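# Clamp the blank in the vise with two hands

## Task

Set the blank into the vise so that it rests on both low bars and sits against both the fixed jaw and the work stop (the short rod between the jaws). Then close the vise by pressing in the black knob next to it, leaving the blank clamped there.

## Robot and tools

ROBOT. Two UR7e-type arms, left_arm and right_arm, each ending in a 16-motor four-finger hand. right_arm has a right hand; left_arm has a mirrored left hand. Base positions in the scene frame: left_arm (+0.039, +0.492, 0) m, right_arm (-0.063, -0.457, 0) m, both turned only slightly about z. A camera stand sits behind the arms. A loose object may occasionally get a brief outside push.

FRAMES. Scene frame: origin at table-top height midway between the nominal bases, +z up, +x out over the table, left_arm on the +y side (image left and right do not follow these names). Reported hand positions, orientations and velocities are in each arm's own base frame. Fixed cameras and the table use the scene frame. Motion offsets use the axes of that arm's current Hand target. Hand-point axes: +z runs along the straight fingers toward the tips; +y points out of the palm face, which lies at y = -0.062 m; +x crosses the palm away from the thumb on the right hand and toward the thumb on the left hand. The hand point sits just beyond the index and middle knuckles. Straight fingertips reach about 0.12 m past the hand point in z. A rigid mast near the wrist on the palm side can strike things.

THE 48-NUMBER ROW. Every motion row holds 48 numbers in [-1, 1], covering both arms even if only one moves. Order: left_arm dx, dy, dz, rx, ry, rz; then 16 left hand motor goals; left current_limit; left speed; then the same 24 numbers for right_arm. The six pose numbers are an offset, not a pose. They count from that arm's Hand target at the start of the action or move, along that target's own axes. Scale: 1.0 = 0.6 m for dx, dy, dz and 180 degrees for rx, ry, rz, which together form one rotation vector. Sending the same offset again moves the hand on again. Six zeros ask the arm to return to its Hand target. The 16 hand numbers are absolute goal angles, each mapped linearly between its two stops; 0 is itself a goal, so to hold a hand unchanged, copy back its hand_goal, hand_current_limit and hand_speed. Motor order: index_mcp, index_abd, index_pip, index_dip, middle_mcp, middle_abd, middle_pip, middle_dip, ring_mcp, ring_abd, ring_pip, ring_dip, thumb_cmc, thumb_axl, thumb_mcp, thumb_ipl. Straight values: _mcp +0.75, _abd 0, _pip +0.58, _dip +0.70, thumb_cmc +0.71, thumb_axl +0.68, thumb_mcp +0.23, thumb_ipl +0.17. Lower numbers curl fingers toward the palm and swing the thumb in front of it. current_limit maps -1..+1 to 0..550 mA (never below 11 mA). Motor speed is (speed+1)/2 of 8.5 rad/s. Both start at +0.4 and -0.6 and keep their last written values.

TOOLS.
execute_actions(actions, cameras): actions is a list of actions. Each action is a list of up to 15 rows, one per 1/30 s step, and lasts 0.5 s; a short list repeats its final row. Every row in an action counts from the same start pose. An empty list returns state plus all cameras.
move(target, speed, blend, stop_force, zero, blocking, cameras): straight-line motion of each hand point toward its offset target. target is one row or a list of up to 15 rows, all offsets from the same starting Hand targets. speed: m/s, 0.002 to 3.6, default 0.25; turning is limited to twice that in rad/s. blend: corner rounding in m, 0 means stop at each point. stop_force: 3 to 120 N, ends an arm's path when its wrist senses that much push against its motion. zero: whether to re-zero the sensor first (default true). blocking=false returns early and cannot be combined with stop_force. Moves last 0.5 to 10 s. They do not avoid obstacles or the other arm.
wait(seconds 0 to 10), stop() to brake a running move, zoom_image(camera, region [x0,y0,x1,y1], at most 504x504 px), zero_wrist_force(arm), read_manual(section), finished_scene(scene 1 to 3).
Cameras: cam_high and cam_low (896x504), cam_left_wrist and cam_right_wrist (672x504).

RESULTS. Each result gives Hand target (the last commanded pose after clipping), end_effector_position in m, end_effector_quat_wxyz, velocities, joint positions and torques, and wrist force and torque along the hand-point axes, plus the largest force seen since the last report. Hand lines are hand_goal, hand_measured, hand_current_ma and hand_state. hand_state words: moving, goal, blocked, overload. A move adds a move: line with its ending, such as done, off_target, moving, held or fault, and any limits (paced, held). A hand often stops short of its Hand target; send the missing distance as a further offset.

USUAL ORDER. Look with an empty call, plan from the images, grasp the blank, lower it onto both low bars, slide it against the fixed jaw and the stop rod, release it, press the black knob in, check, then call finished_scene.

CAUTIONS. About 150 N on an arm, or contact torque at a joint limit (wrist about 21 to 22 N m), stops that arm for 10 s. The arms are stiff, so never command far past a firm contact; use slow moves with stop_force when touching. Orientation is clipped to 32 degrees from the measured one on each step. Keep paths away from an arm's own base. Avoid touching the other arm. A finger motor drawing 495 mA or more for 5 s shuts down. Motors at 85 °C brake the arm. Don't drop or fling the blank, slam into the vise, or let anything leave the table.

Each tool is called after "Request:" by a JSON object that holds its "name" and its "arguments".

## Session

Request:
{"name": "execute_actions", "arguments": {"actions": []}}

Request:
{"name": "zoom_image", "arguments": {"camera": "cam_high", "region": [440, 130, 570, 260]}}

Request:
{"name": "zoom_image", "arguments": {"camera": "cam_low", "region": [290, 220, 450, 380]}}

Scene clock: 0.00 s.
left_arm: end_effector_position=(+0.4848, +0.2207, +0.2247) hand_goal=(+0.754, +0.000, +0.576, +0.696, +0.754, +0.000, +0.576, +0.696, +0.754, +0.000, +0.576, +0.696, +0.714, +0.678, +0.226, +0.168) hand_measured=(+0.754, +0.000, +0.576, +0.696, +0.754, +0.000, +0.576, +0.696, +0.754, +0.000, +0.576, +0.696, +0.714, +0.678, +0.226, +0.168) hand_current_ma=(+0, +0, +0, +0, +0, +0, +0, +0, +0, +0, +0, +0, +0, +0, +0, +0) hand_state=(goal, goal, goal, goal, goal, goal, goal, goal, goal, goal, goal, goal, goal, goal, goal, goal) hand_current_limit=0.40 hand_speed=-0.60 end_effector_quat_wxyz=(-0.234, +0.331, +0.897, +0.175) | right_arm: end_effector_position=(+0.7958, +0.5354, +0.2001) hand_goal=(+0.754, +0.000, +0.576, +0.696, +0.754, +0.000, +0.576, +0.696, +0.754, +0.000, +0.576, +0.696, +0.714, +0.678, +0.226, +0.168) hand_measured=(+0.754, +0.000, +0.576, +0.696, +0.754, +0.000, +0.576, +0.696, +0.754, +0.000, +0.576, +0.696, +0.714, +0.678, +0.226, +0.168) hand_current_ma=(+0, +0, +0, +0, +0, +0, +0, +0, +0, +0, +0, +0, +0, +0, +0, +0) hand_state=(goal, goal, goal, goal, goal, goal, goal, goal, goal, goal, goal, goal, goal, goal, goal, goal) hand_current_limit=0.40 hand_speed=-0.60 end_effector_quat_wxyz=(+0.033, +0.834, +0.223, +0.504)
Joint positions: left_arm=[3.482 -1.688 -1.93 -1.251 2.146 -0.57] | right_arm=[0.625 -0.438 0.749 -2.901 -1.943 1.464]
Joint velocities: within noise
Joint torques (N m): no reading
Motor temperatures (°C): left_arm=[29 31 28 31 36 36] | right_arm=[27 27 24 29 32 33]
Wrist force (N): no reading
Wrist torque (N m): no reading
Wrist force, peak (N): no reading
Hand target: left_arm +0.4848, +0.2207, +0.2247; -0.234, +0.331, +0.897, +0.175 | right_arm +0.7958, +0.5354, +0.2001; +0.033, +0.834, +0.223, +0.504

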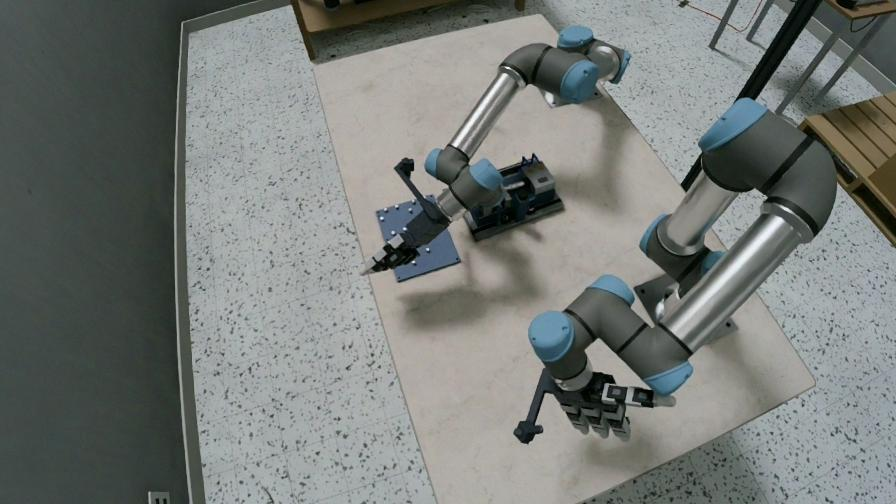

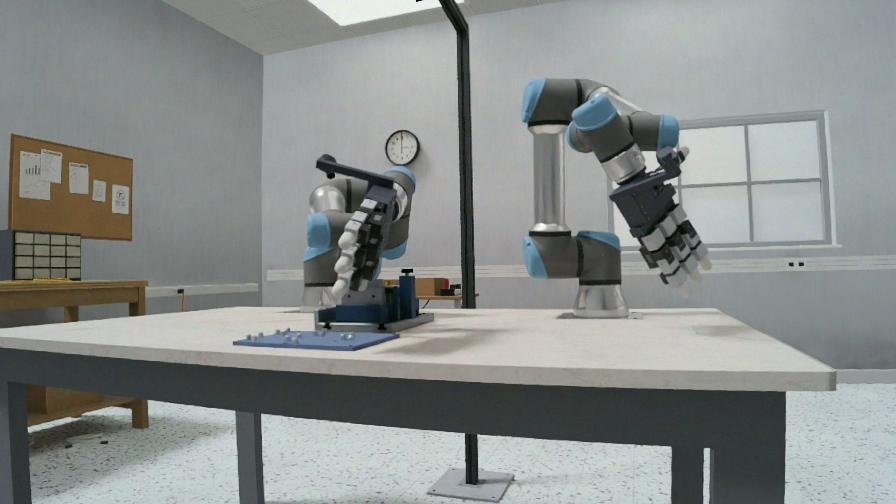

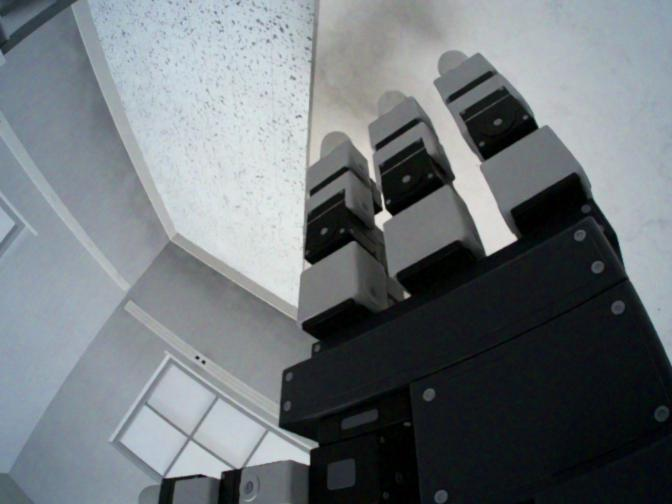

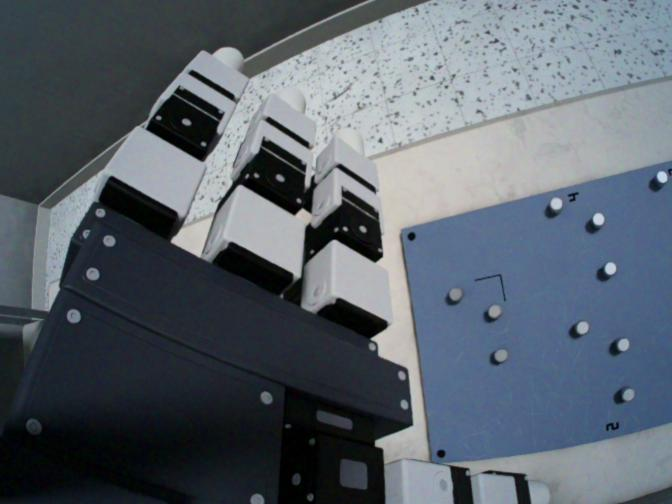

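Scaled by 3.877.

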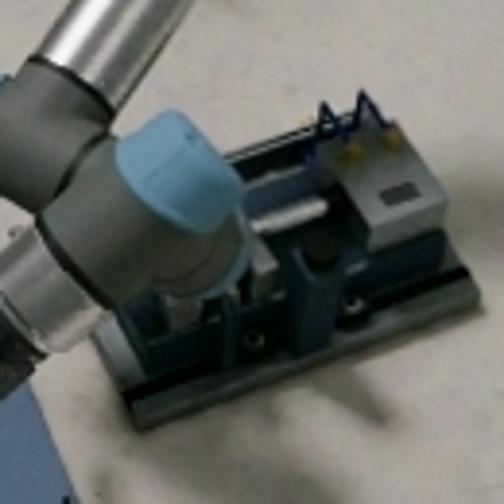

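Scaled by 3.150.

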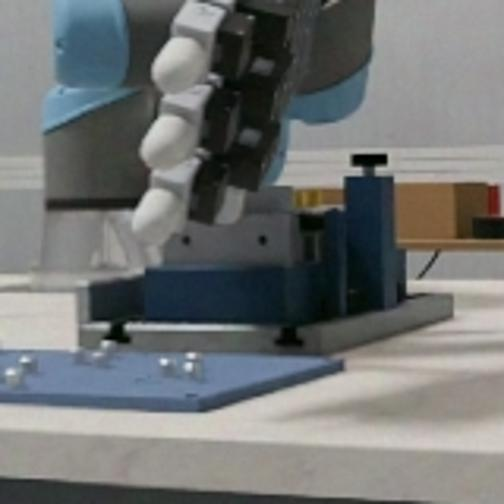

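Request:
{"name": "move", "arguments": {"target": [[0.1923,-0.4213,-0.348,0.194,-0.1837,-0.1983,0.98,0,0.98,0.98,0.98,0,0.98,0.98,0.754,0,0.576,0.696,0.714,0.678,0.226,0.168,0.7,-0.6,0.0193,0.2865,-0.3485,0.1657,-0.3073,0.1876,0.754,0,0.576,0.696,0.98,0,0.98,0.98,0.98,0,0.98,0.98,0.714,0.678,0.226,0.168,0.7,-0.6],[-0.0232,-0.789,-0.4375,0.194,-0.1837,-0.1983,0.98,0,0.98,0.98,0.98,0,0.98,0.98,0.754,0,0.576,0.696,0.714,0.678,0.226,0.168,0.7,-0.6,-0.2895,0.2453,-0.4673,0.1657,-0.3073,0.1876,0.754,0,0.576,0.696,0.98,0,0.98,0.98,0.98,0,0.98,0.98,0.714,0.678,0.226,0.168,0.7,-0.6]], "speed": 0.4, "blend": [0.04, 0], "cameras": ["all"]}}

Request:
{"name": "zoom_image", "arguments": {"camera": "cam_right_wrist", "region": [250, 0, 450, 200]}}

Request:
{"name": "zoom_image", "arguments": {"camera": "cam_high", "region": [440, 130, 570, 260]}}

Request:
{"name": "zoom_image", "arguments": {"camera": "cam_low", "region": [320, 200, 460, 340]}}

Scene clock: 37.13 s.
left_arm: end_effector_position=(+0.2543, -0.2504, +0.3594) hand_goal=(+0.980, +0.000, +0.980, +0.980, +0.980, +0.000, +0.980, +0.980, +0.754, +0.000, +0.576, +0.696, +0.714, +0.678, +0.226, +0.168) hand_measured=(+0.972, +0.000, +0.974, +0.976, +0.972, +0.000, +0.974, +0.976, +0.752, +0.000, +0.576, +0.696, +0.714, +0.678, +0.224, +0.168) hand_current_ma=(-5, +0, -4, -2, -6, +0, -4, -1, -1, +0, +0, +0, +0, +0, -1, +0) hand_state=(goal, goal, goal, goal, goal, goal, goal, goal, goal, goal, goal, goal, goal, goal, goal, goal) hand_current_limit=0.70 hand_speed=-0.60 end_effector_quat_wxyz=(+0.000, +0.000, +0.991, -0.131) | right_arm: end_effector_position=(+0.5374, +0.2855, +0.2349) hand_goal=(+0.754, +0.000, +0.576, +0.696, +0.980, +0.000, +0.980, +0.980, +0.980, +0.000, +0.980, +0.980, +0.714, +0.678, +0.226, +0.168) hand_measured=(+0.750, +0.000, +0.576, +0.696, +0.974, +0.000, +0.976, +0.976, +0.974, +0.000, +0.976, +0.978, +0.712, +0.678, +0.224, +0.168) hand_current_ma=(-8, +1, +1, +0, -14, +1, -8, -6, -14, +1, -9, -5, -3, -1, -5, -1) hand_state=(goal, goal, goal, goal, goal, goal, goal, goal, goal, goal, goal, goal, goal, goal, goal, goal) hand_current_limit=0.70 hand_speed=-0.60 end_effector_quat_wxyz=(-0.215, +0.975, +0.059, -0.012)
Joint positions: left_arm=[2.714 -1.272 -1.81 -1.52 1.333 -2.013] | right_arm=[0.231 -1.264 1.506 -1.865 -1.14 1.693]
Joint torques (N m): left_arm=[-12.43 2.77 32.39 5.17 1.26 -2.14] | right_arm=[-9.16 -50.26 -10.7 -5.3 2.11 1.29]
Wrist force (N): left_arm=[-0.2 -0.3 0.4] | right_arm=[-1.3 -1.1 -0.1]
Wrist torque (N m): left_arm=[-0.06 0.05 0.04] | right_arm=[0.06 0.05 0.07]
Wrist force, peak (N): left_arm=[0.5 -1.8 1.4] | right_arm=[-2.2 0.1 0.9]
Hand target: left_arm +0.2543, -0.2504, +0.3594; +0.000, +0.000, +0.991, -0.131 | right_arm +0.5374, +0.2855, +0.2349; -0.215, +0.975, +0.059, -0.012
Off the commanded pose: left_arm 0.000 m, 0 deg | right_arm 0.000 m, 0 deg.
move: done

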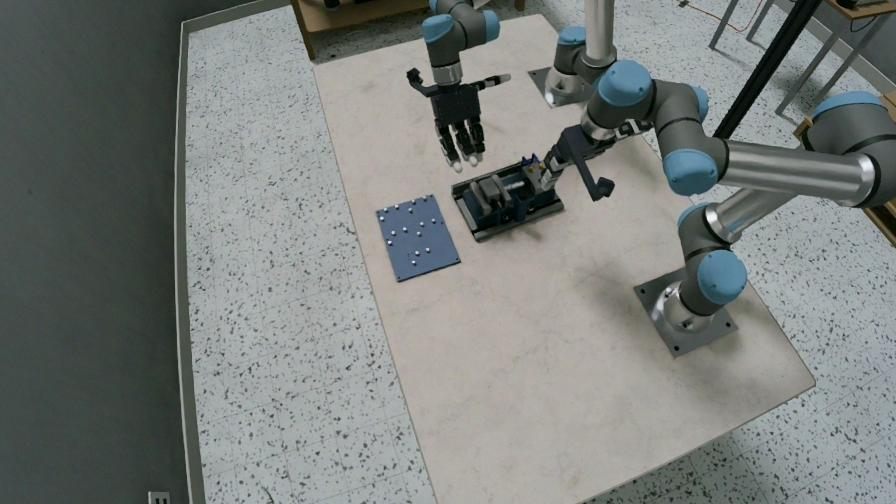

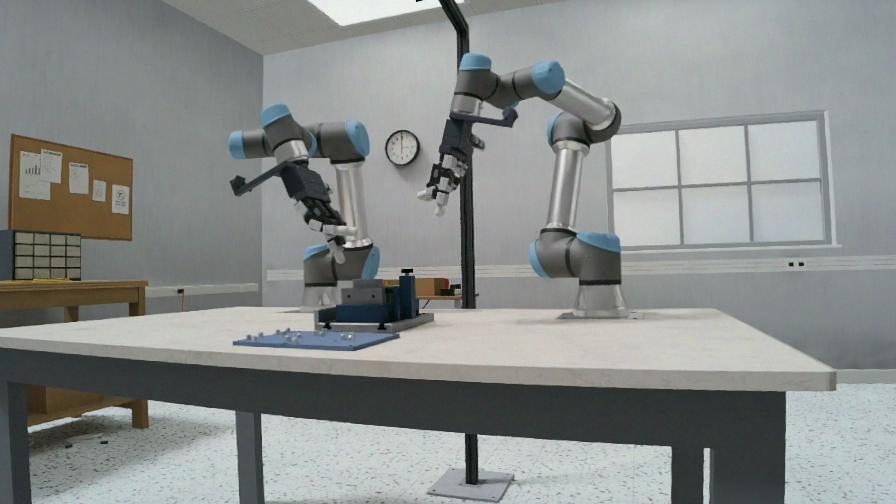

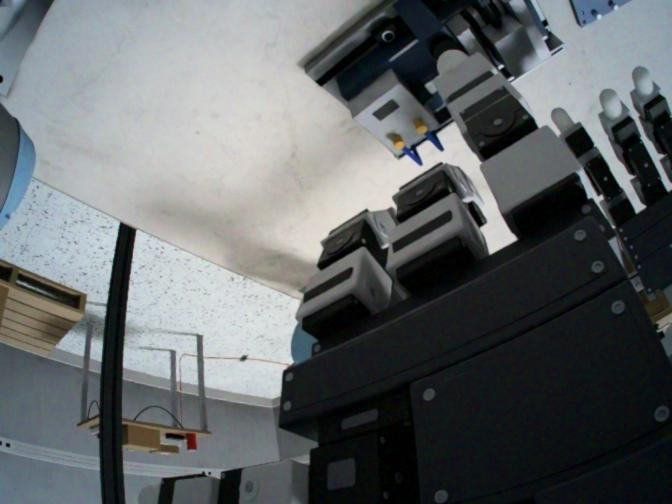

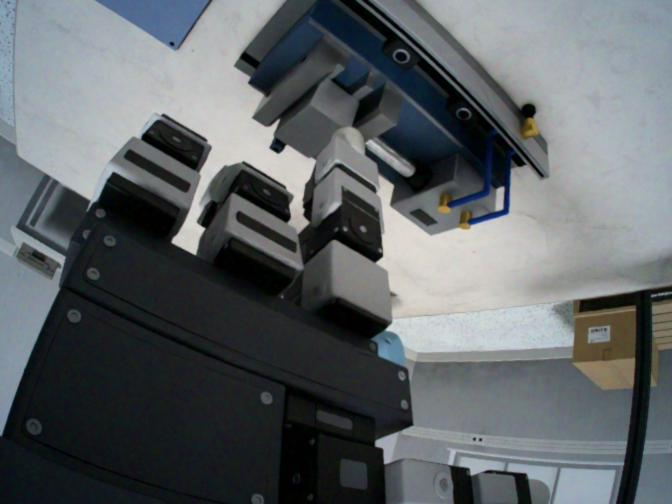

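Scaled by 2.520 from the camera's 672x504 image, which has a finer 960x720 frame.

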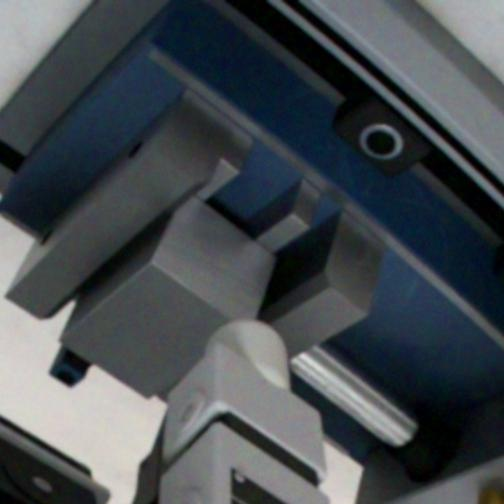

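Scaled by 3.877.

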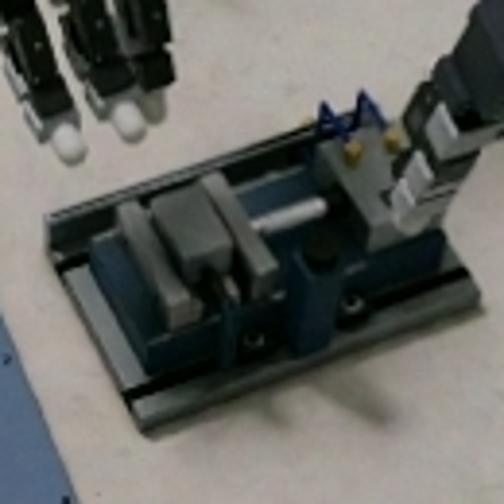

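Scaled by 3.600.

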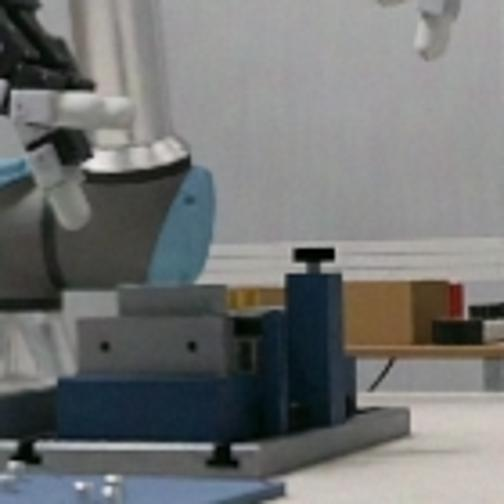

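Request:
{"name": "move", "arguments": {"target": [[0.0008,-0.1003,0.1848,0,0,0,0.98,0,0.98,0.98,0.98,0,0.98,0.98,0.754,0,0.576,0.696,0.714,0.678,0.226,0.168,0.7,-0.6,0.0058,0.035,0.0995,0,0,0,0.754,0,0.576,0.696,0.98,0,0.98,0.98,0.98,0,0.98,0.98,0.714,0.678,0.226,0.168,0.7,-0.6],[0.0008,-0.1003,0.1848,0,0,0,0.98,0,0.98,0.98,0.98,0,0.98,0.98,0.754,0,0.576,0.696,0.714,0.678,0.226,0.168,0.7,-0.6,0.0058,0.0048,0.1135,0,0,0,0.754,0,0.576,0.696,0.98,0,0.98,0.98,0.98,0,0.98,0.98,0.714,0.678,0.226,0.168,0.7,-0.6]], "speed": [0.12, 0.04], "cameras": ["cam_right_wrist","cam_high","cam_low","cam_left_wrist"]}}

Request:
{"name": "zoom_image", "arguments": {"camera": "cam_right_wrist", "region": [250, 0, 450, 200]}}

Request:
{"name": "zoom_image", "arguments": {"camera": "cam_low", "region": [320, 200, 460, 340]}}

Request:
{"name": "zoom_image", "arguments": {"camera": "cam_high", "region": [440, 130, 570, 260]}}

Scene clock: 67.63 s.
left_arm: end_effector_position=(+0.2539, -0.3373, +0.2679) hand_goal=(+0.980, +0.000, +0.980, +0.980, +0.980, +0.000, +0.980, +0.980, +0.754, +0.000, +0.576, +0.696, +0.714, +0.678, +0.226, +0.168) hand_measured=(+0.972, +0.000, +0.974, +0.976, +0.972, +0.000, +0.974, +0.976, +0.752, +0.000, +0.576, +0.696, +0.714, +0.678, +0.224, +0.168) hand_current_ma=(-5, +0, -4, -2, -6, +0, -4, -1, -1, +0, +0, +0, +0, +0, -1, +0) hand_state=(goal, goal, goal, goal, goal, goal, goal, goal, goal, goal, goal, goal, goal, goal, goal, goal) hand_current_limit=0.70 hand_speed=-0.60 end_effector_quat_wxyz=(+0.000, +0.000, +0.991, -0.131) | right_arm: end_effector_position=(+0.5378, +0.3116, +0.1719) hand_goal=(+0.754, +0.000, +0.576, +0.696, +0.980, +0.000, +0.980, +0.980, +0.980, +0.000, +0.980, +0.980, +0.714, +0.678, +0.226, +0.168) hand_measured=(+0.750, +0.000, +0.576, +0.696, +0.974, +0.000, +0.976, +0.976, +0.974, +0.000, +0.976, +0.978, +0.712, +0.678, +0.224, +0.168) hand_current_ma=(-8, +1, +1, +0, -14, +1, -8, -6, -14, +1, -9, -5, -3, -1, -5, -1) hand_state=(goal, goal, goal, goal, goal, goal, goal, goal, goal, goal, goal, goal, goal, goal, goal, goal) hand_current_limit=0.70 hand_speed=-0.60 end_effector_quat_wxyz=(-0.215, +0.975, +0.059, -0.012)
Joint positions: left_arm=[2.524 -1.461 -1.909 -1.189 1.358 -2.205] | right_arm=[0.272 -1.189 1.576 -2.029 -1.143 1.738]
Joint torques (N m): left_arm=[-11.43 10.88 11.47 5.16 1.28 -2] | right_arm=[9.75 -27.1 -35.63 -5.28 -0.84 1.98]
Wrist force (N): left_arm=[0.0 -0.2 0.9] | right_arm=[-1.4 -0.7 -0.3]
Wrist torque (N m): left_arm=[-0.09 0.01 0.04] | right_arm=[0.07 0.06 -0.19]
Wrist force, peak (N): left_arm=[0.0 -0.8 1.9] | right_arm=[-1.6 -1.3 0.4]
Hand target: left_arm +0.2539, -0.3373, +0.2679; +0.000, +0.000, +0.991, -0.131 | right_arm +0.5378, +0.3117, +0.1719; -0.215, +0.975, +0.059, -0.012
Off the commanded pose: left_arm 0.000 m, 0 deg | right_arm 0.000 m, 0 deg.
move: done

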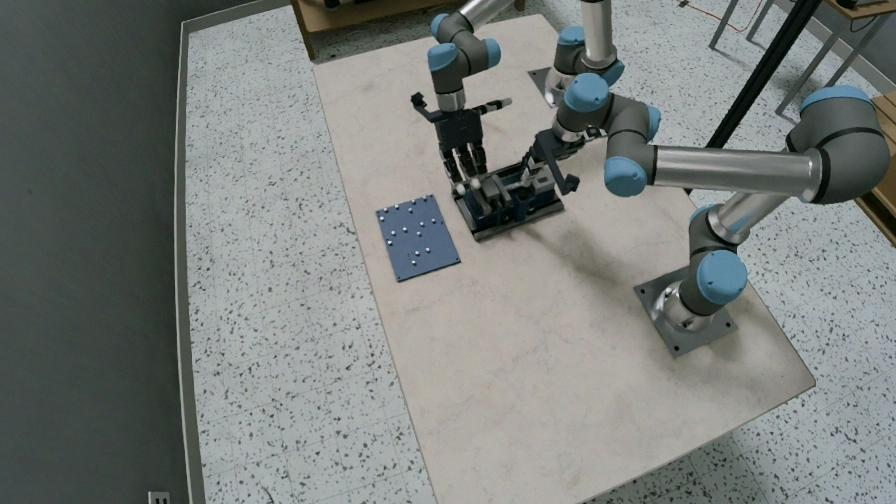

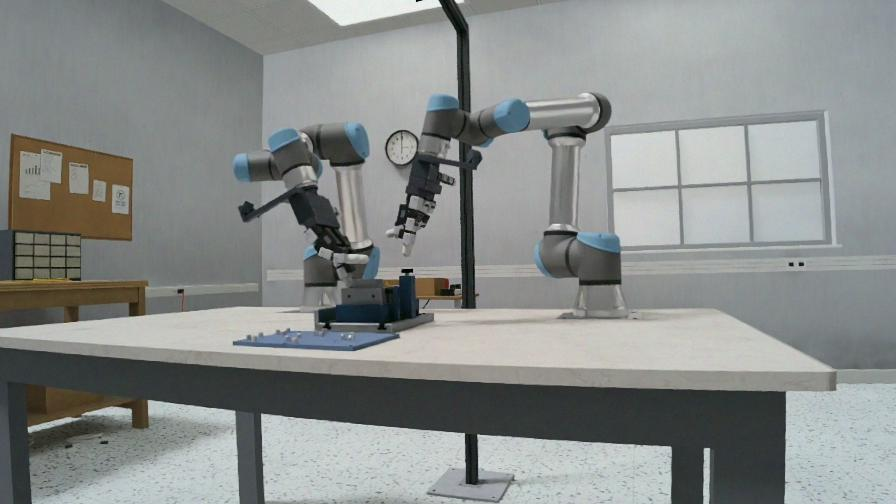

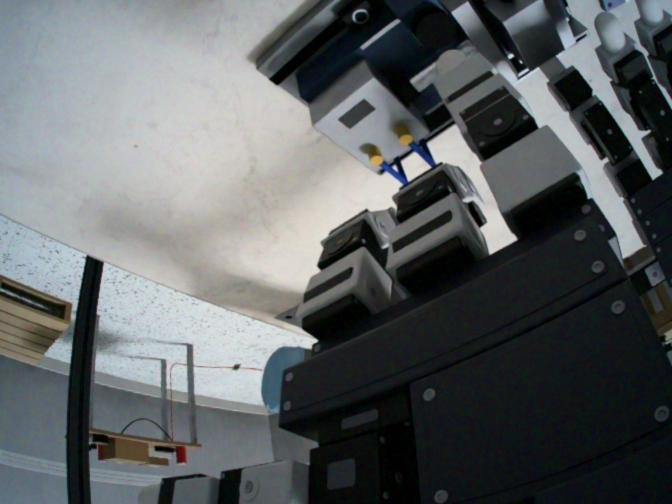

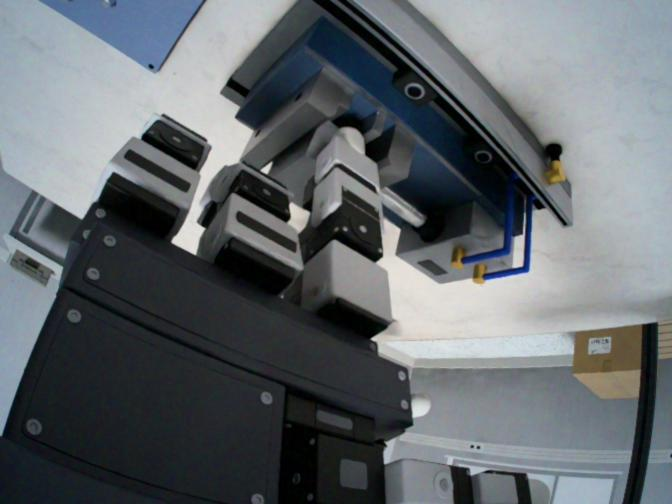

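Scaled by 2.520 from the camera's 672x504 image, which has a finer 960x720 frame.

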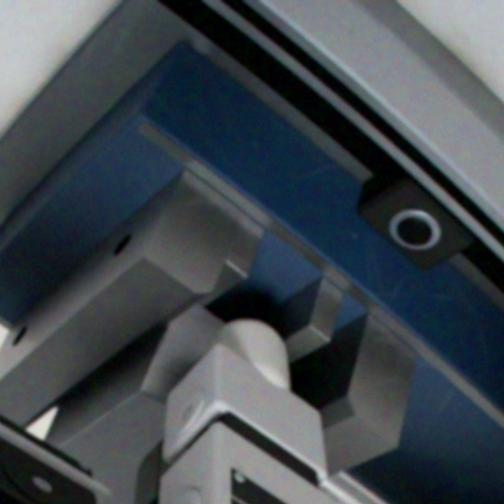

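Scaled by 3.600.

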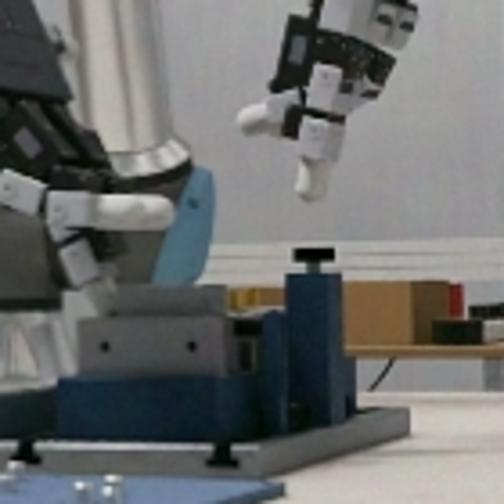

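Scaled by 3.877.

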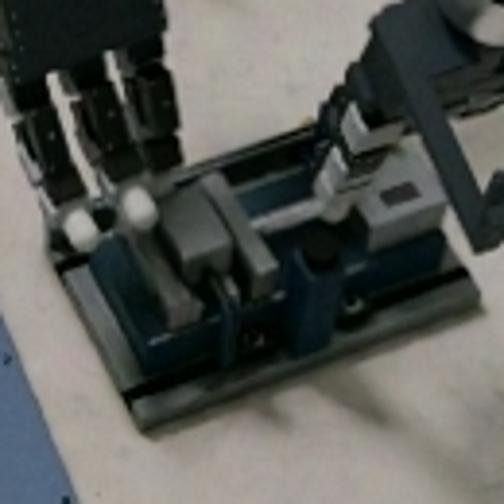

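Request:
{"name": "move", "arguments": {"target": [-0.005,0.0032,-0.0009,0,0,0,0.98,0,0.98,0.98,0.98,0,0.98,0.98,0.754,0,0.576,0.696,0.714,0.678,0.226,0.168,0.7,-0.6,0,-0.0272,0.0126,0,0,0,0.754,0,0.576,0.696,0.98,0,0.98,0.98,0.98,0,0.98,0.98,0.714,0.678,0.226,0.168,0.7,-0.6], "speed": 0.03, "cameras": ["cam_right_wrist","cam_low","cam_high"]}}

Request:
{"name": "zoom_image", "arguments": {"camera": "cam_right_wrist", "region": [250, 0, 450, 200]}}

Request:
{"name": "zoom_image", "arguments": {"camera": "cam_low", "region": [320, 200, 460, 340]}}

Scene clock: 80.47 s.
left_arm: end_effector_position=(+0.2569, -0.3353, +0.2679) hand_goal=(+0.980, +0.000, +0.980, +0.980, +0.980, +0.000, +0.980, +0.980, +0.754, +0.000, +0.576, +0.696, +0.714, +0.678, +0.226, +0.168) hand_measured=(+0.972, +0.000, +0.974, +0.976, +0.972, +0.000, +0.974, +0.976, +0.752, +0.000, +0.576, +0.696, +0.714, +0.678, +0.224, +0.168) hand_current_ma=(-5, +0, -4, -2, -6, +0, -4, -1, -1, +0, +0, +0, +0, +0, -1, +0) hand_state=(goal, goal, goal, goal, goal, goal, goal, goal, goal, goal, goal, goal, goal, goal, goal, goal) hand_current_limit=0.70 hand_speed=-0.60 end_effector_quat_wxyz=(+0.000, +0.000, +0.991, -0.131) | right_arm: end_effector_position=(+0.5357, +0.3295, +0.1719) hand_goal=(+0.754, +0.000, +0.576, +0.696, +0.980, +0.000, +0.980, +0.980, +0.980, +0.000, +0.980, +0.980, +0.714, +0.678, +0.226, +0.168) hand_measured=(+0.698, +0.000, +0.544, +0.684, +0.974, +0.000, +0.976, +0.976, +0.974, +0.000, +0.976, +0.978, +0.712, +0.678, +0.224, +0.168) hand_current_ma=(-207, +1, -100, -28, -14, +1, -8, -6, -14, +1, -9, -5, -3, -1, -5, -1) hand_state=(blocked, goal, blocked, goal, goal, goal, goal, goal, goal, goal, goal, goal, goal, goal, goal, goal) hand_current_limit=0.70 hand_speed=-0.60 end_effector_quat_wxyz=(-0.215, +0.975, +0.059, -0.012)
Joint positions: left_arm=[2.532 -1.461 -1.908 -1.191 1.357 -2.197] | right_arm=[0.3 -1.173 1.557 -2.038 -1.145 1.769]
Joint torques (N m): left_arm=[11.6 11.19 32.05 0.94 -2.23 1.74] | right_arm=[12.38 -26.87 -35.45 -5.12 -0.2 2.02]
Wrist force (N): left_arm=[-0.1 0.0 1.0] | right_arm=[-1.8 1.9 -3.1]
Wrist torque (N m): left_arm=[-0.08 0.04 0.02] | right_arm=[0.10 -0.02 -0.24]
Wrist force, peak (N): left_arm=[-0.2 0.1 1.3] | right_arm=[-2.1 1.5 -3.8]
Hand target: left_arm +0.2569, -0.3353, +0.2679; +0.000, +0.000, +0.991, -0.131 | right_arm +0.5356, +0.3296, +0.1719; -0.215, +0.975, +0.059, -0.012
Off the commanded pose: left_arm 0.000 m, 0 deg | right_arm 0.000 m, 0 deg.
move: done
Images, in order (width x height): cam_high 896x504, cam_low 896x504, cam_right_wrist 672x504.

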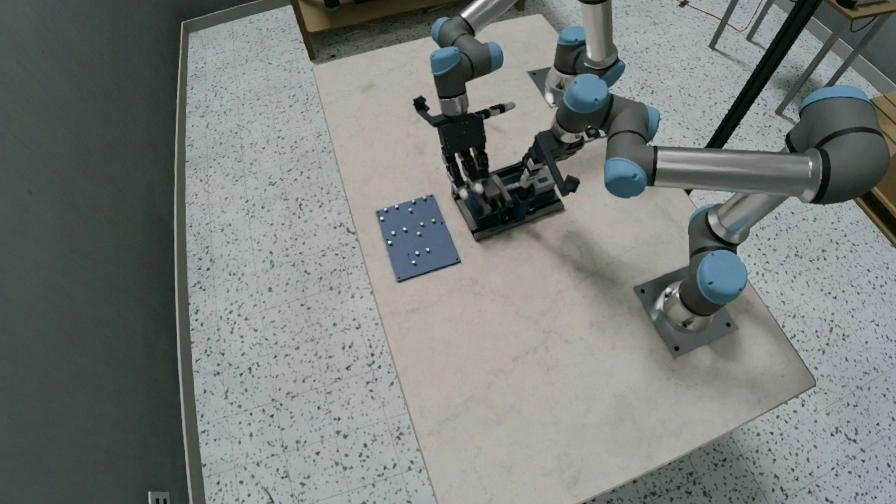

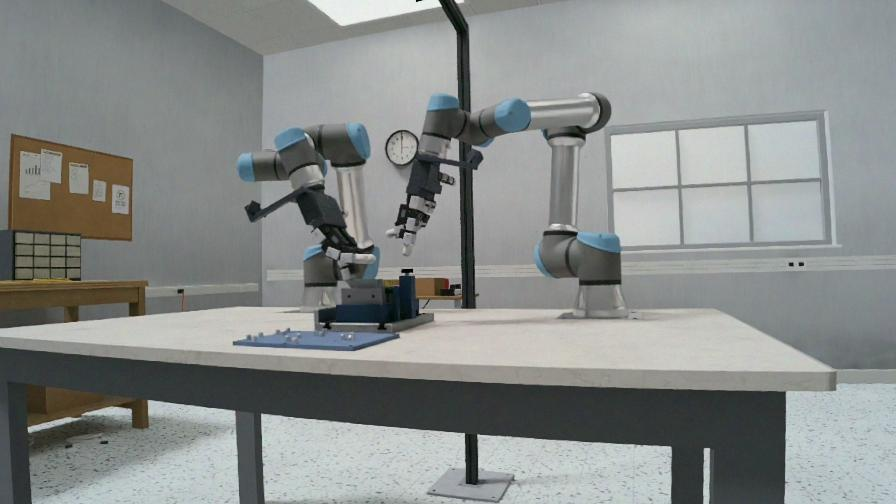

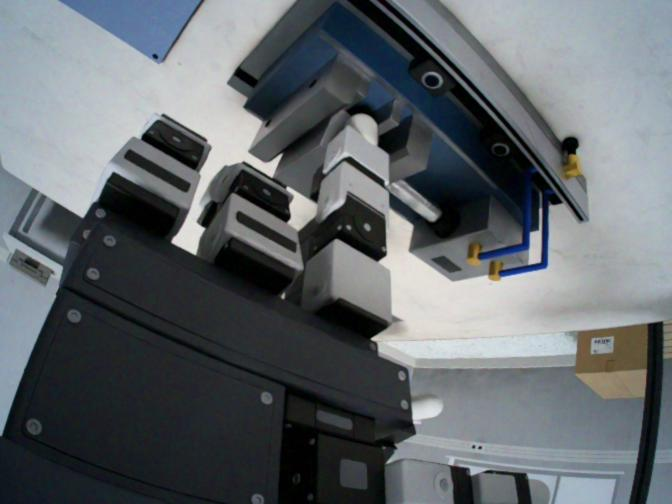

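Scaled by 2.520 from the camera's 672x504 image, which has a finer 960x720 frame.

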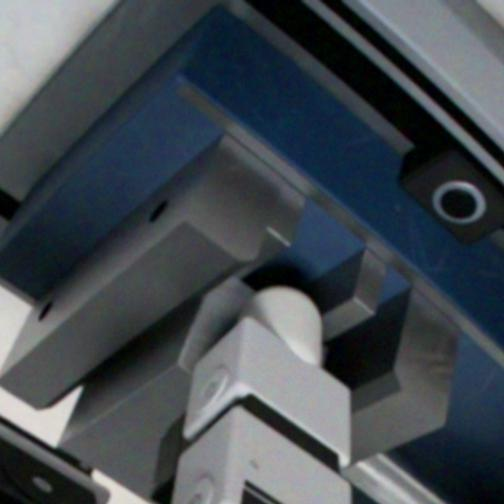

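Scaled by 3.600.

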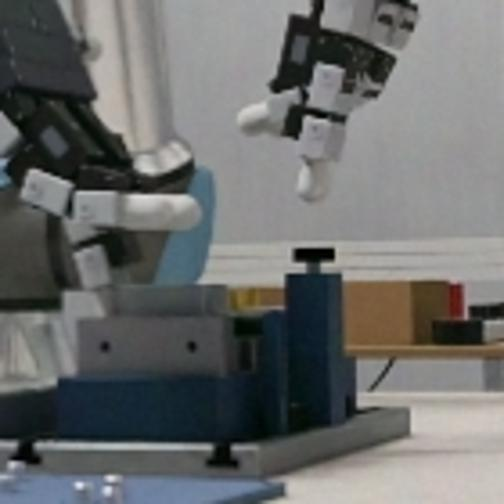

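Request:
{"name": "move", "arguments": {"target": [0,0,0,0,0,0,0.98,0,0.98,0.98,0.98,0,0.98,0.98,0.754,0,0.576,0.696,0.714,0.678,0.226,0.168,0.7,-0.6,0,-0.0106,0.0049,0,0,0,0.754,0,0.576,0.696,0.98,0,0.98,0.98,0.98,0,0.98,0.98,0.714,0.678,0.226,0.168,0.7,-0.6], "speed": 0.03, "cameras": ["cam_low"]}}

Request:
{"name": "zoom_image", "arguments": {"camera": "cam_low", "region": [320, 200, 460, 340]}}

Scene clock: 90.27 s.
left_arm: end_effector_position=(+0.2569, -0.3353, +0.2679) hand_goal=(+0.980, +0.000, +0.980, +0.980, +0.980, +0.000, +0.980, +0.980, +0.754, +0.000, +0.576, +0.696, +0.714, +0.678, +0.226, +0.168) hand_measured=(+0.972, +0.000, +0.974, +0.976, +0.972, +0.000, +0.974, +0.976, +0.752, +0.000, +0.576, +0.696, +0.714, +0.678, +0.224, +0.168) hand_current_ma=(-5, +0, -4, -2, -6, +0, -4, -1, -1, +0, +0, +0, +0, +0, -1, +0) hand_state=(goal, goal, goal, goal, goal, goal, goal, goal, goal, goal, goal, goal, goal, goal, goal, goal) hand_current_limit=0.70 hand_speed=-0.60 end_effector_quat_wxyz=(+0.000, +0.000, +0.991, -0.131) | right_arm: end_effector_position=(+0.5348, +0.3364, +0.1719) hand_goal=(+0.754, +0.000, +0.576, +0.696, +0.980, +0.000, +0.980, +0.980, +0.980, +0.000, +0.980, +0.980, +0.714, +0.678, +0.226, +0.168) hand_measured=(+0.670, +0.000, +0.524, +0.676, +0.974, +0.000, +0.976, +0.976, +0.974, +0.000, +0.976, +0.978, +0.712, +0.678, +0.224, +0.168) hand_current_ma=(-338, +1, -174, -54, -14, +1, -8, -6, -14, +1, -9, -5, -3, -1, -5, -1) hand_state=(blocked, goal, blocked, goal, goal, goal, goal, goal, goal, goal, goal, goal, goal, goal, goal, goal) hand_current_limit=0.70 hand_speed=-0.60 end_effector_quat_wxyz=(-0.215, +0.975, +0.059, -0.012)
Joint positions: left_arm=[2.532 -1.461 -1.908 -1.191 1.357 -2.197] | right_arm=[0.311 -1.167 1.548 -2.042 -1.146 1.781]
Joint torques (N m): left_arm=[10.85 11 31.55 0.88 -2.35 1.74] | right_arm=[12.89 -25.79 -34.69 -5.31 0.36 1.87]
Wrist force (N): left_arm=[-0.2 -0.2 1.0] | right_arm=[-2.1 2.5 -4.6]
Wrist torque (N m): left_arm=[-0.10 0.05 0.02] | right_arm=[0.03 -0.01 -0.28]
Wrist force, peak (N): left_arm=[0.2 -0.3 1.3] | right_arm=[-1.9 2.8 -4.5]
Hand target: left_arm +0.2569, -0.3353, +0.2679; +0.000, +0.000, +0.991, -0.131 | right_arm +0.5348, +0.3365, +0.1719; -0.215, +0.975, +0.059, -0.012
Off the commanded pose: left_arm 0.000 m, 0 deg | right_arm 0.000 m, 0 deg.
move: done
Images, in order (width x height): cam_low 896x504.

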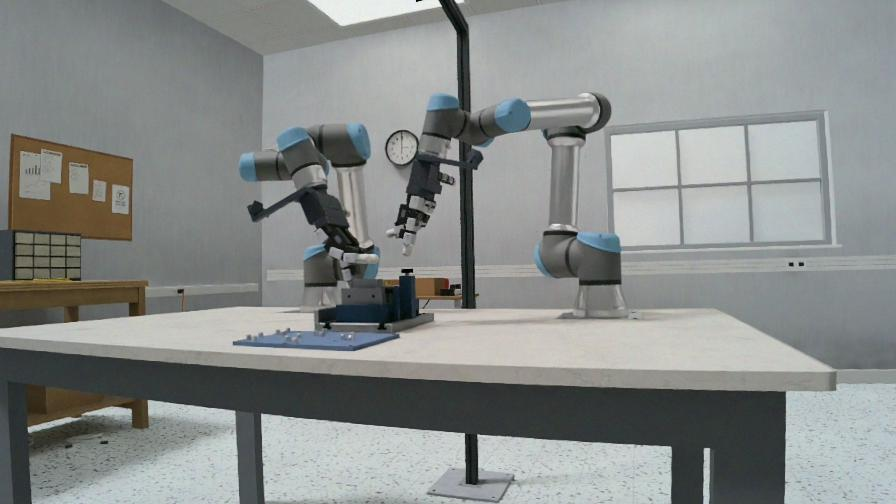

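Scaled by 3.600.

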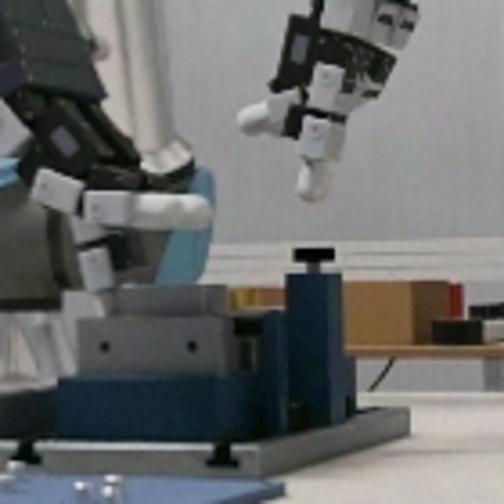

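Request:
{"name": "move", "arguments": {"target": [0,0.0108,0.0403,0,0,0,0.98,0,0.98,0.98,0.98,0,0.98,0.98,0.754,0,0.576,0.696,0.714,0.678,0.226,0.168,0.7,-0.6,0,0.068,-0.0315,0,0,0,0.754,0,0.576,0.696,0.98,0,0.98,0.98,0.98,0,0.98,0.98,0.714,0.678,0.226,0.168,0.7,-0.6], "speed": 0.1}}

Request:
{"name": "move", "arguments": {"target": [0,0.0078,0.029,0,0,0,0.98,0,0.98,0.98,0.98,0,0.98,0.98,0.754,0,0.576,0.696,0.714,0.678,0.226,0.168,0.7,-0.6,0,0,0,0,0,0,0.754,0,0.576,0.696,0.98,0,0.98,0.98,0.98,0,0.98,0.98,0.714,0.678,0.226,0.168,0.7,-0.6], "speed": 0.025, "stop_force": 42, "cameras": ["cam_low","cam_high","cam_right_wrist"]}}

Request:
{"name": "zoom_image", "arguments": {"camera": "cam_low", "region": [320, 200, 460, 340]}}

Request:
{"name": "zoom_image", "arguments": {"camera": "cam_high", "region": [440, 130, 570, 260]}}

Request:
{"name": "zoom_image", "arguments": {"camera": "cam_right_wrist", "region": [250, 0, 450, 200]}}

Scene clock: 106.17 s.
left_arm: end_effector_position=(+0.2569, -0.3353, +0.2429) hand_goal=(+0.980, +0.000, +0.980, +0.980, +0.980, +0.000, +0.980, +0.980, +0.754, +0.000, +0.576, +0.696, +0.714, +0.678, +0.226, +0.168) hand_measured=(+0.972, +0.000, +0.974, +0.976, +0.972, +0.000, +0.974, +0.976, +0.752, +0.000, +0.576, +0.696, +0.714, +0.678, +0.224, +0.168) hand_current_ma=(-5, +0, -4, -2, -6, +0, -4, -1, -1, +0, +0, +0, +0, +0, -1, +0) hand_state=(goal, goal, goal, goal, goal, goal, goal, goal, goal, goal, goal, goal, goal, goal, goal, goal) hand_current_limit=0.70 hand_speed=-0.60 end_effector_quat_wxyz=(+0.000, +0.000, +0.991, -0.131) | right_arm: end_effector_position=(+0.5402, +0.2920, +0.1719) hand_goal=(+0.754, +0.000, +0.576, +0.696, +0.980, +0.000, +0.980, +0.980, +0.980, +0.000, +0.980, +0.980, +0.714, +0.678, +0.226, +0.168) hand_measured=(+0.740, +0.002, +0.570, +0.694, +0.974, +0.000, +0.976, +0.976, +0.974, +0.000, +0.976, +0.978, +0.712, +0.678, +0.224, +0.168) hand_current_ma=(-39, +3, -13, -6, -14, +1, -8, -6, -14, +1, -9, -5, -3, -1, -5, -1) hand_state=(goal, goal, goal, goal, goal, goal, goal, goal, goal, goal, goal, goal, goal, goal, goal, goal) hand_current_limit=0.70 hand_speed=-0.60 end_effector_quat_wxyz=(-0.215, +0.975, +0.059, -0.012)
Joint positions: left_arm=[2.532 -1.477 -1.959 -1.123 1.357 -2.197] | right_arm=[0.24 -1.206 1.596 -2.018 -1.141 1.703]
Joint torques (N m): left_arm=[4.88 11.21 11.59 5.12 -1.34 -1.29] | right_arm=[-8.77 -52.51 -8.73 0.7 2.08 -1.7]
Wrist force (N): left_arm=[-0.3 0.0 0.9] | right_arm=[-1.4 -0.9 0.0]
Wrist torque (N m): left_arm=[-0.08 0.06 0.02] | right_arm=[0.05 0.06 0.00]
Wrist force, peak (N): left_arm=[-0.1 -0.2 1.2] | right_arm=[-1.8 2.3 -5.2]
Hand target: left_arm +0.2569, -0.3353, +0.2429; +0.000, +0.000, +0.991, -0.131 | right_arm +0.5402, +0.2919, +0.1719; -0.215, +0.975, +0.059, -0.012
Off the commanded pose: left_arm 0.000 m, 0 deg | right_arm 0.000 m, 0 deg.
move: done

Scene clock: 107.90 s.
left_arm: end_effector_position=(+0.2570, -0.3353, +0.2298) hand_goal=(+0.980, +0.000, +0.980, +0.980, +0.980, +0.000, +0.980, +0.980, +0.754, +0.000, +0.576, +0.696, +0.714, +0.678, +0.226, +0.168) hand_measured=(+0.972, +0.000, +0.974, +0.976, +0.972, +0.000, +0.974, +0.976, +0.754, +0.036, +0.568, +0.676, +0.714, +0.678, +0.224, +0.168) hand_current_ma=(-5, +0, -4, -2, -6, +0, -4, -1, +0, +43, -6, -22, +0, +0, -1, +0) hand_state=(goal, goal, goal, goal, goal, goal, goal, goal, goal, blocked, goal, goal, goal, goal, goal, goal) hand_current_limit=0.70 hand_speed=-0.60 end_effector_quat_wxyz=(+0.000, +0.000, +0.991, -0.131) | right_arm: end_effector_position=(+0.5402, +0.2919, +0.1719) hand_goal=(+0.754, +0.000, +0.576, +0.696, +0.980, +0.000, +0.980, +0.980, +0.980, +0.000, +0.980, +0.980, +0.714, +0.678, +0.226, +0.168) hand_measured=(+0.740, +0.002, +0.570, +0.694, +0.974, +0.000, +0.976, +0.976, +0.974, +0.000, +0.976, +0.978, +0.712, +0.678, +0.224, +0.168) hand_current_ma=(-39, +3, -13, -6, -14, +1, -8, -6, -14, +1, -9, -5, -3, -1, -5, -1) hand_state=(goal, goal, goal, goal, goal, goal, goal, goal, goal, goal, goal, goal, goal, goal, goal, goal) hand_current_limit=0.70 hand_speed=-0.60 end_effector_quat_wxyz=(-0.215, +0.975, +0.059, -0.012)
Joint positions: left_arm=[2.532 -1.488 -1.985 -1.086 1.357 -2.197] | right_arm=[0.24 -1.206 1.596 -2.018 -1.141 1.703]
Joint torques (N m): left_arm=[-0.39 6.91 11.78 -4.82 0.08 -1.18] | right_arm=[-8.33 -53.4 -9.62 0.67 2.07 -1.98]
Wrist force (N): left_arm=[-0.8 -2.5 -41.2] | right_arm=[-1.5 -1.0 -0.4]
Wrist torque (N m): left_arm=[3.10 -2.71 0.10] | right_arm=[0.08 0.10 -0.02]
Wrist force, peak (N): left_arm=[-0.8 -3.1 -56.1] | right_arm=[-1.6 -1.1 -0.1]
Hand target: left_arm +0.2570, -0.3353, +0.2298; +0.000, +0.000, +0.991, -0.131 (not the last commanded pose) | right_arm +0.5402, +0.2919, +0.1719; -0.215, +0.975, +0.059, -0.012
Off the commanded pose: left_arm 0.005 m, 0 deg | right_arm 0.000 m, 0 deg.
move: contact (left_arm)
Images, in order (width x height): cam_high 896x504, cam_low 896x504, cam_right_wrist 672x504.

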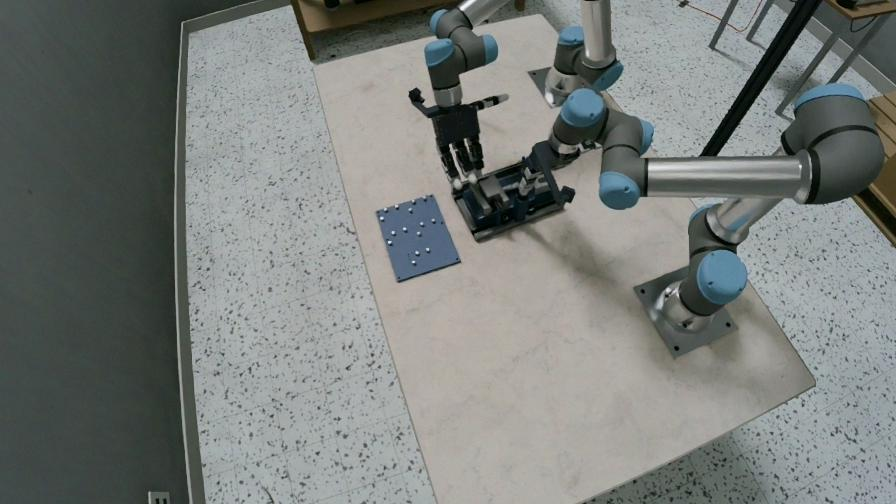

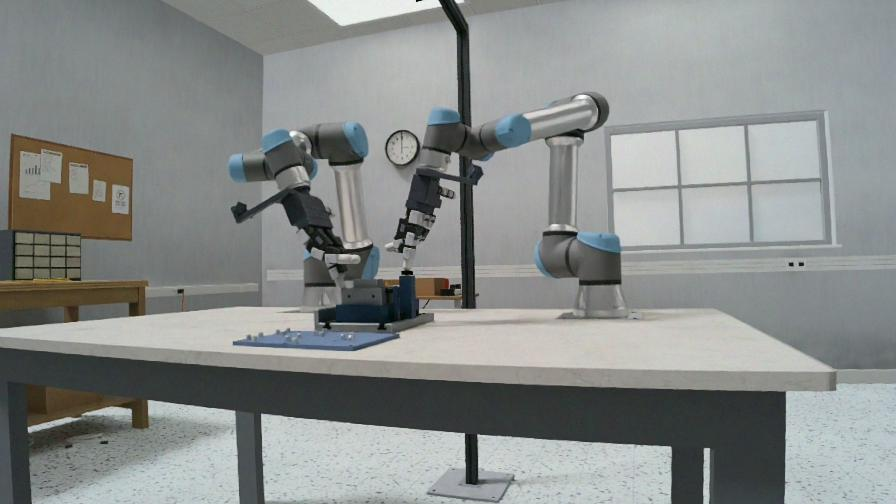

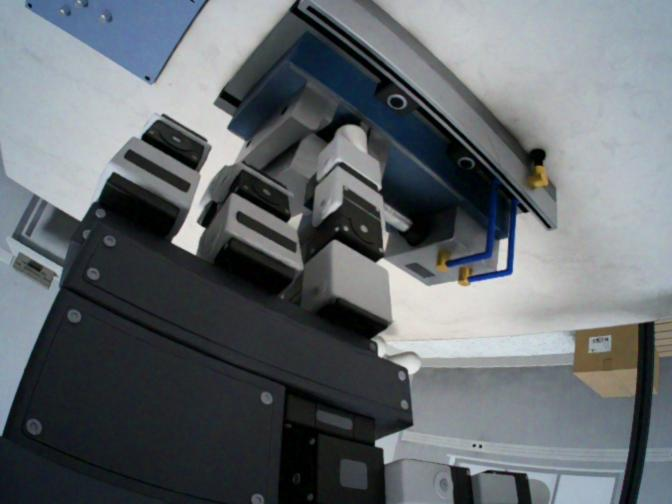

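Scaled by 3.600.

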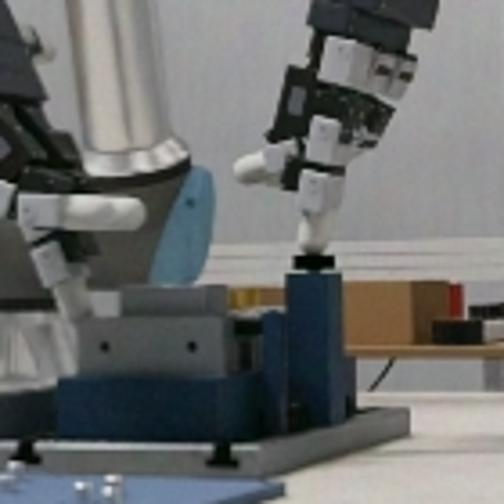

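Scaled by 3.877.

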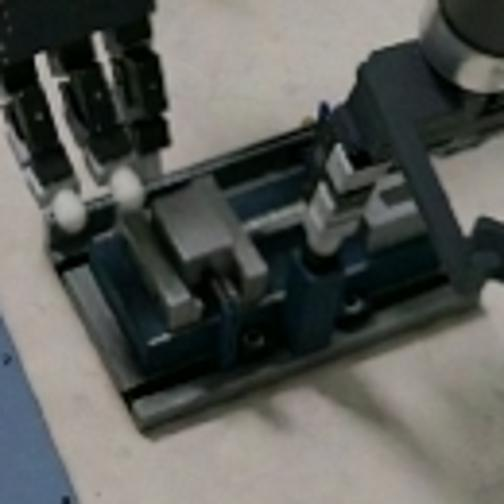

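Scaled by 2.520 from the camera's 672x504 image, which has a finer 960x720 frame.

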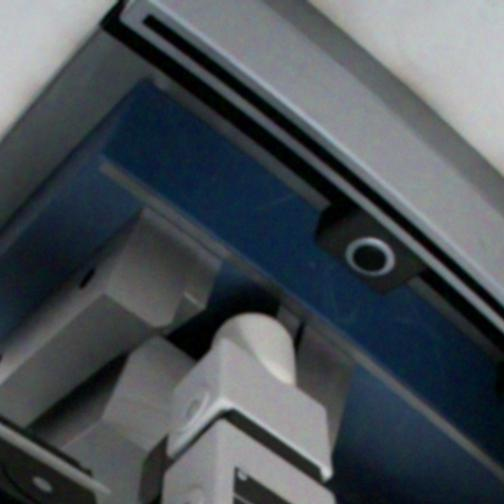

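Request:
{"name": "zoom_image", "arguments": {"camera": "cam_low", "region": [340, 260, 420, 340]}}

Scaled by 6.300.

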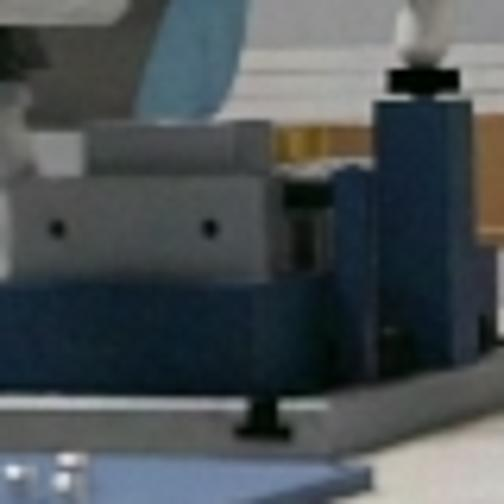

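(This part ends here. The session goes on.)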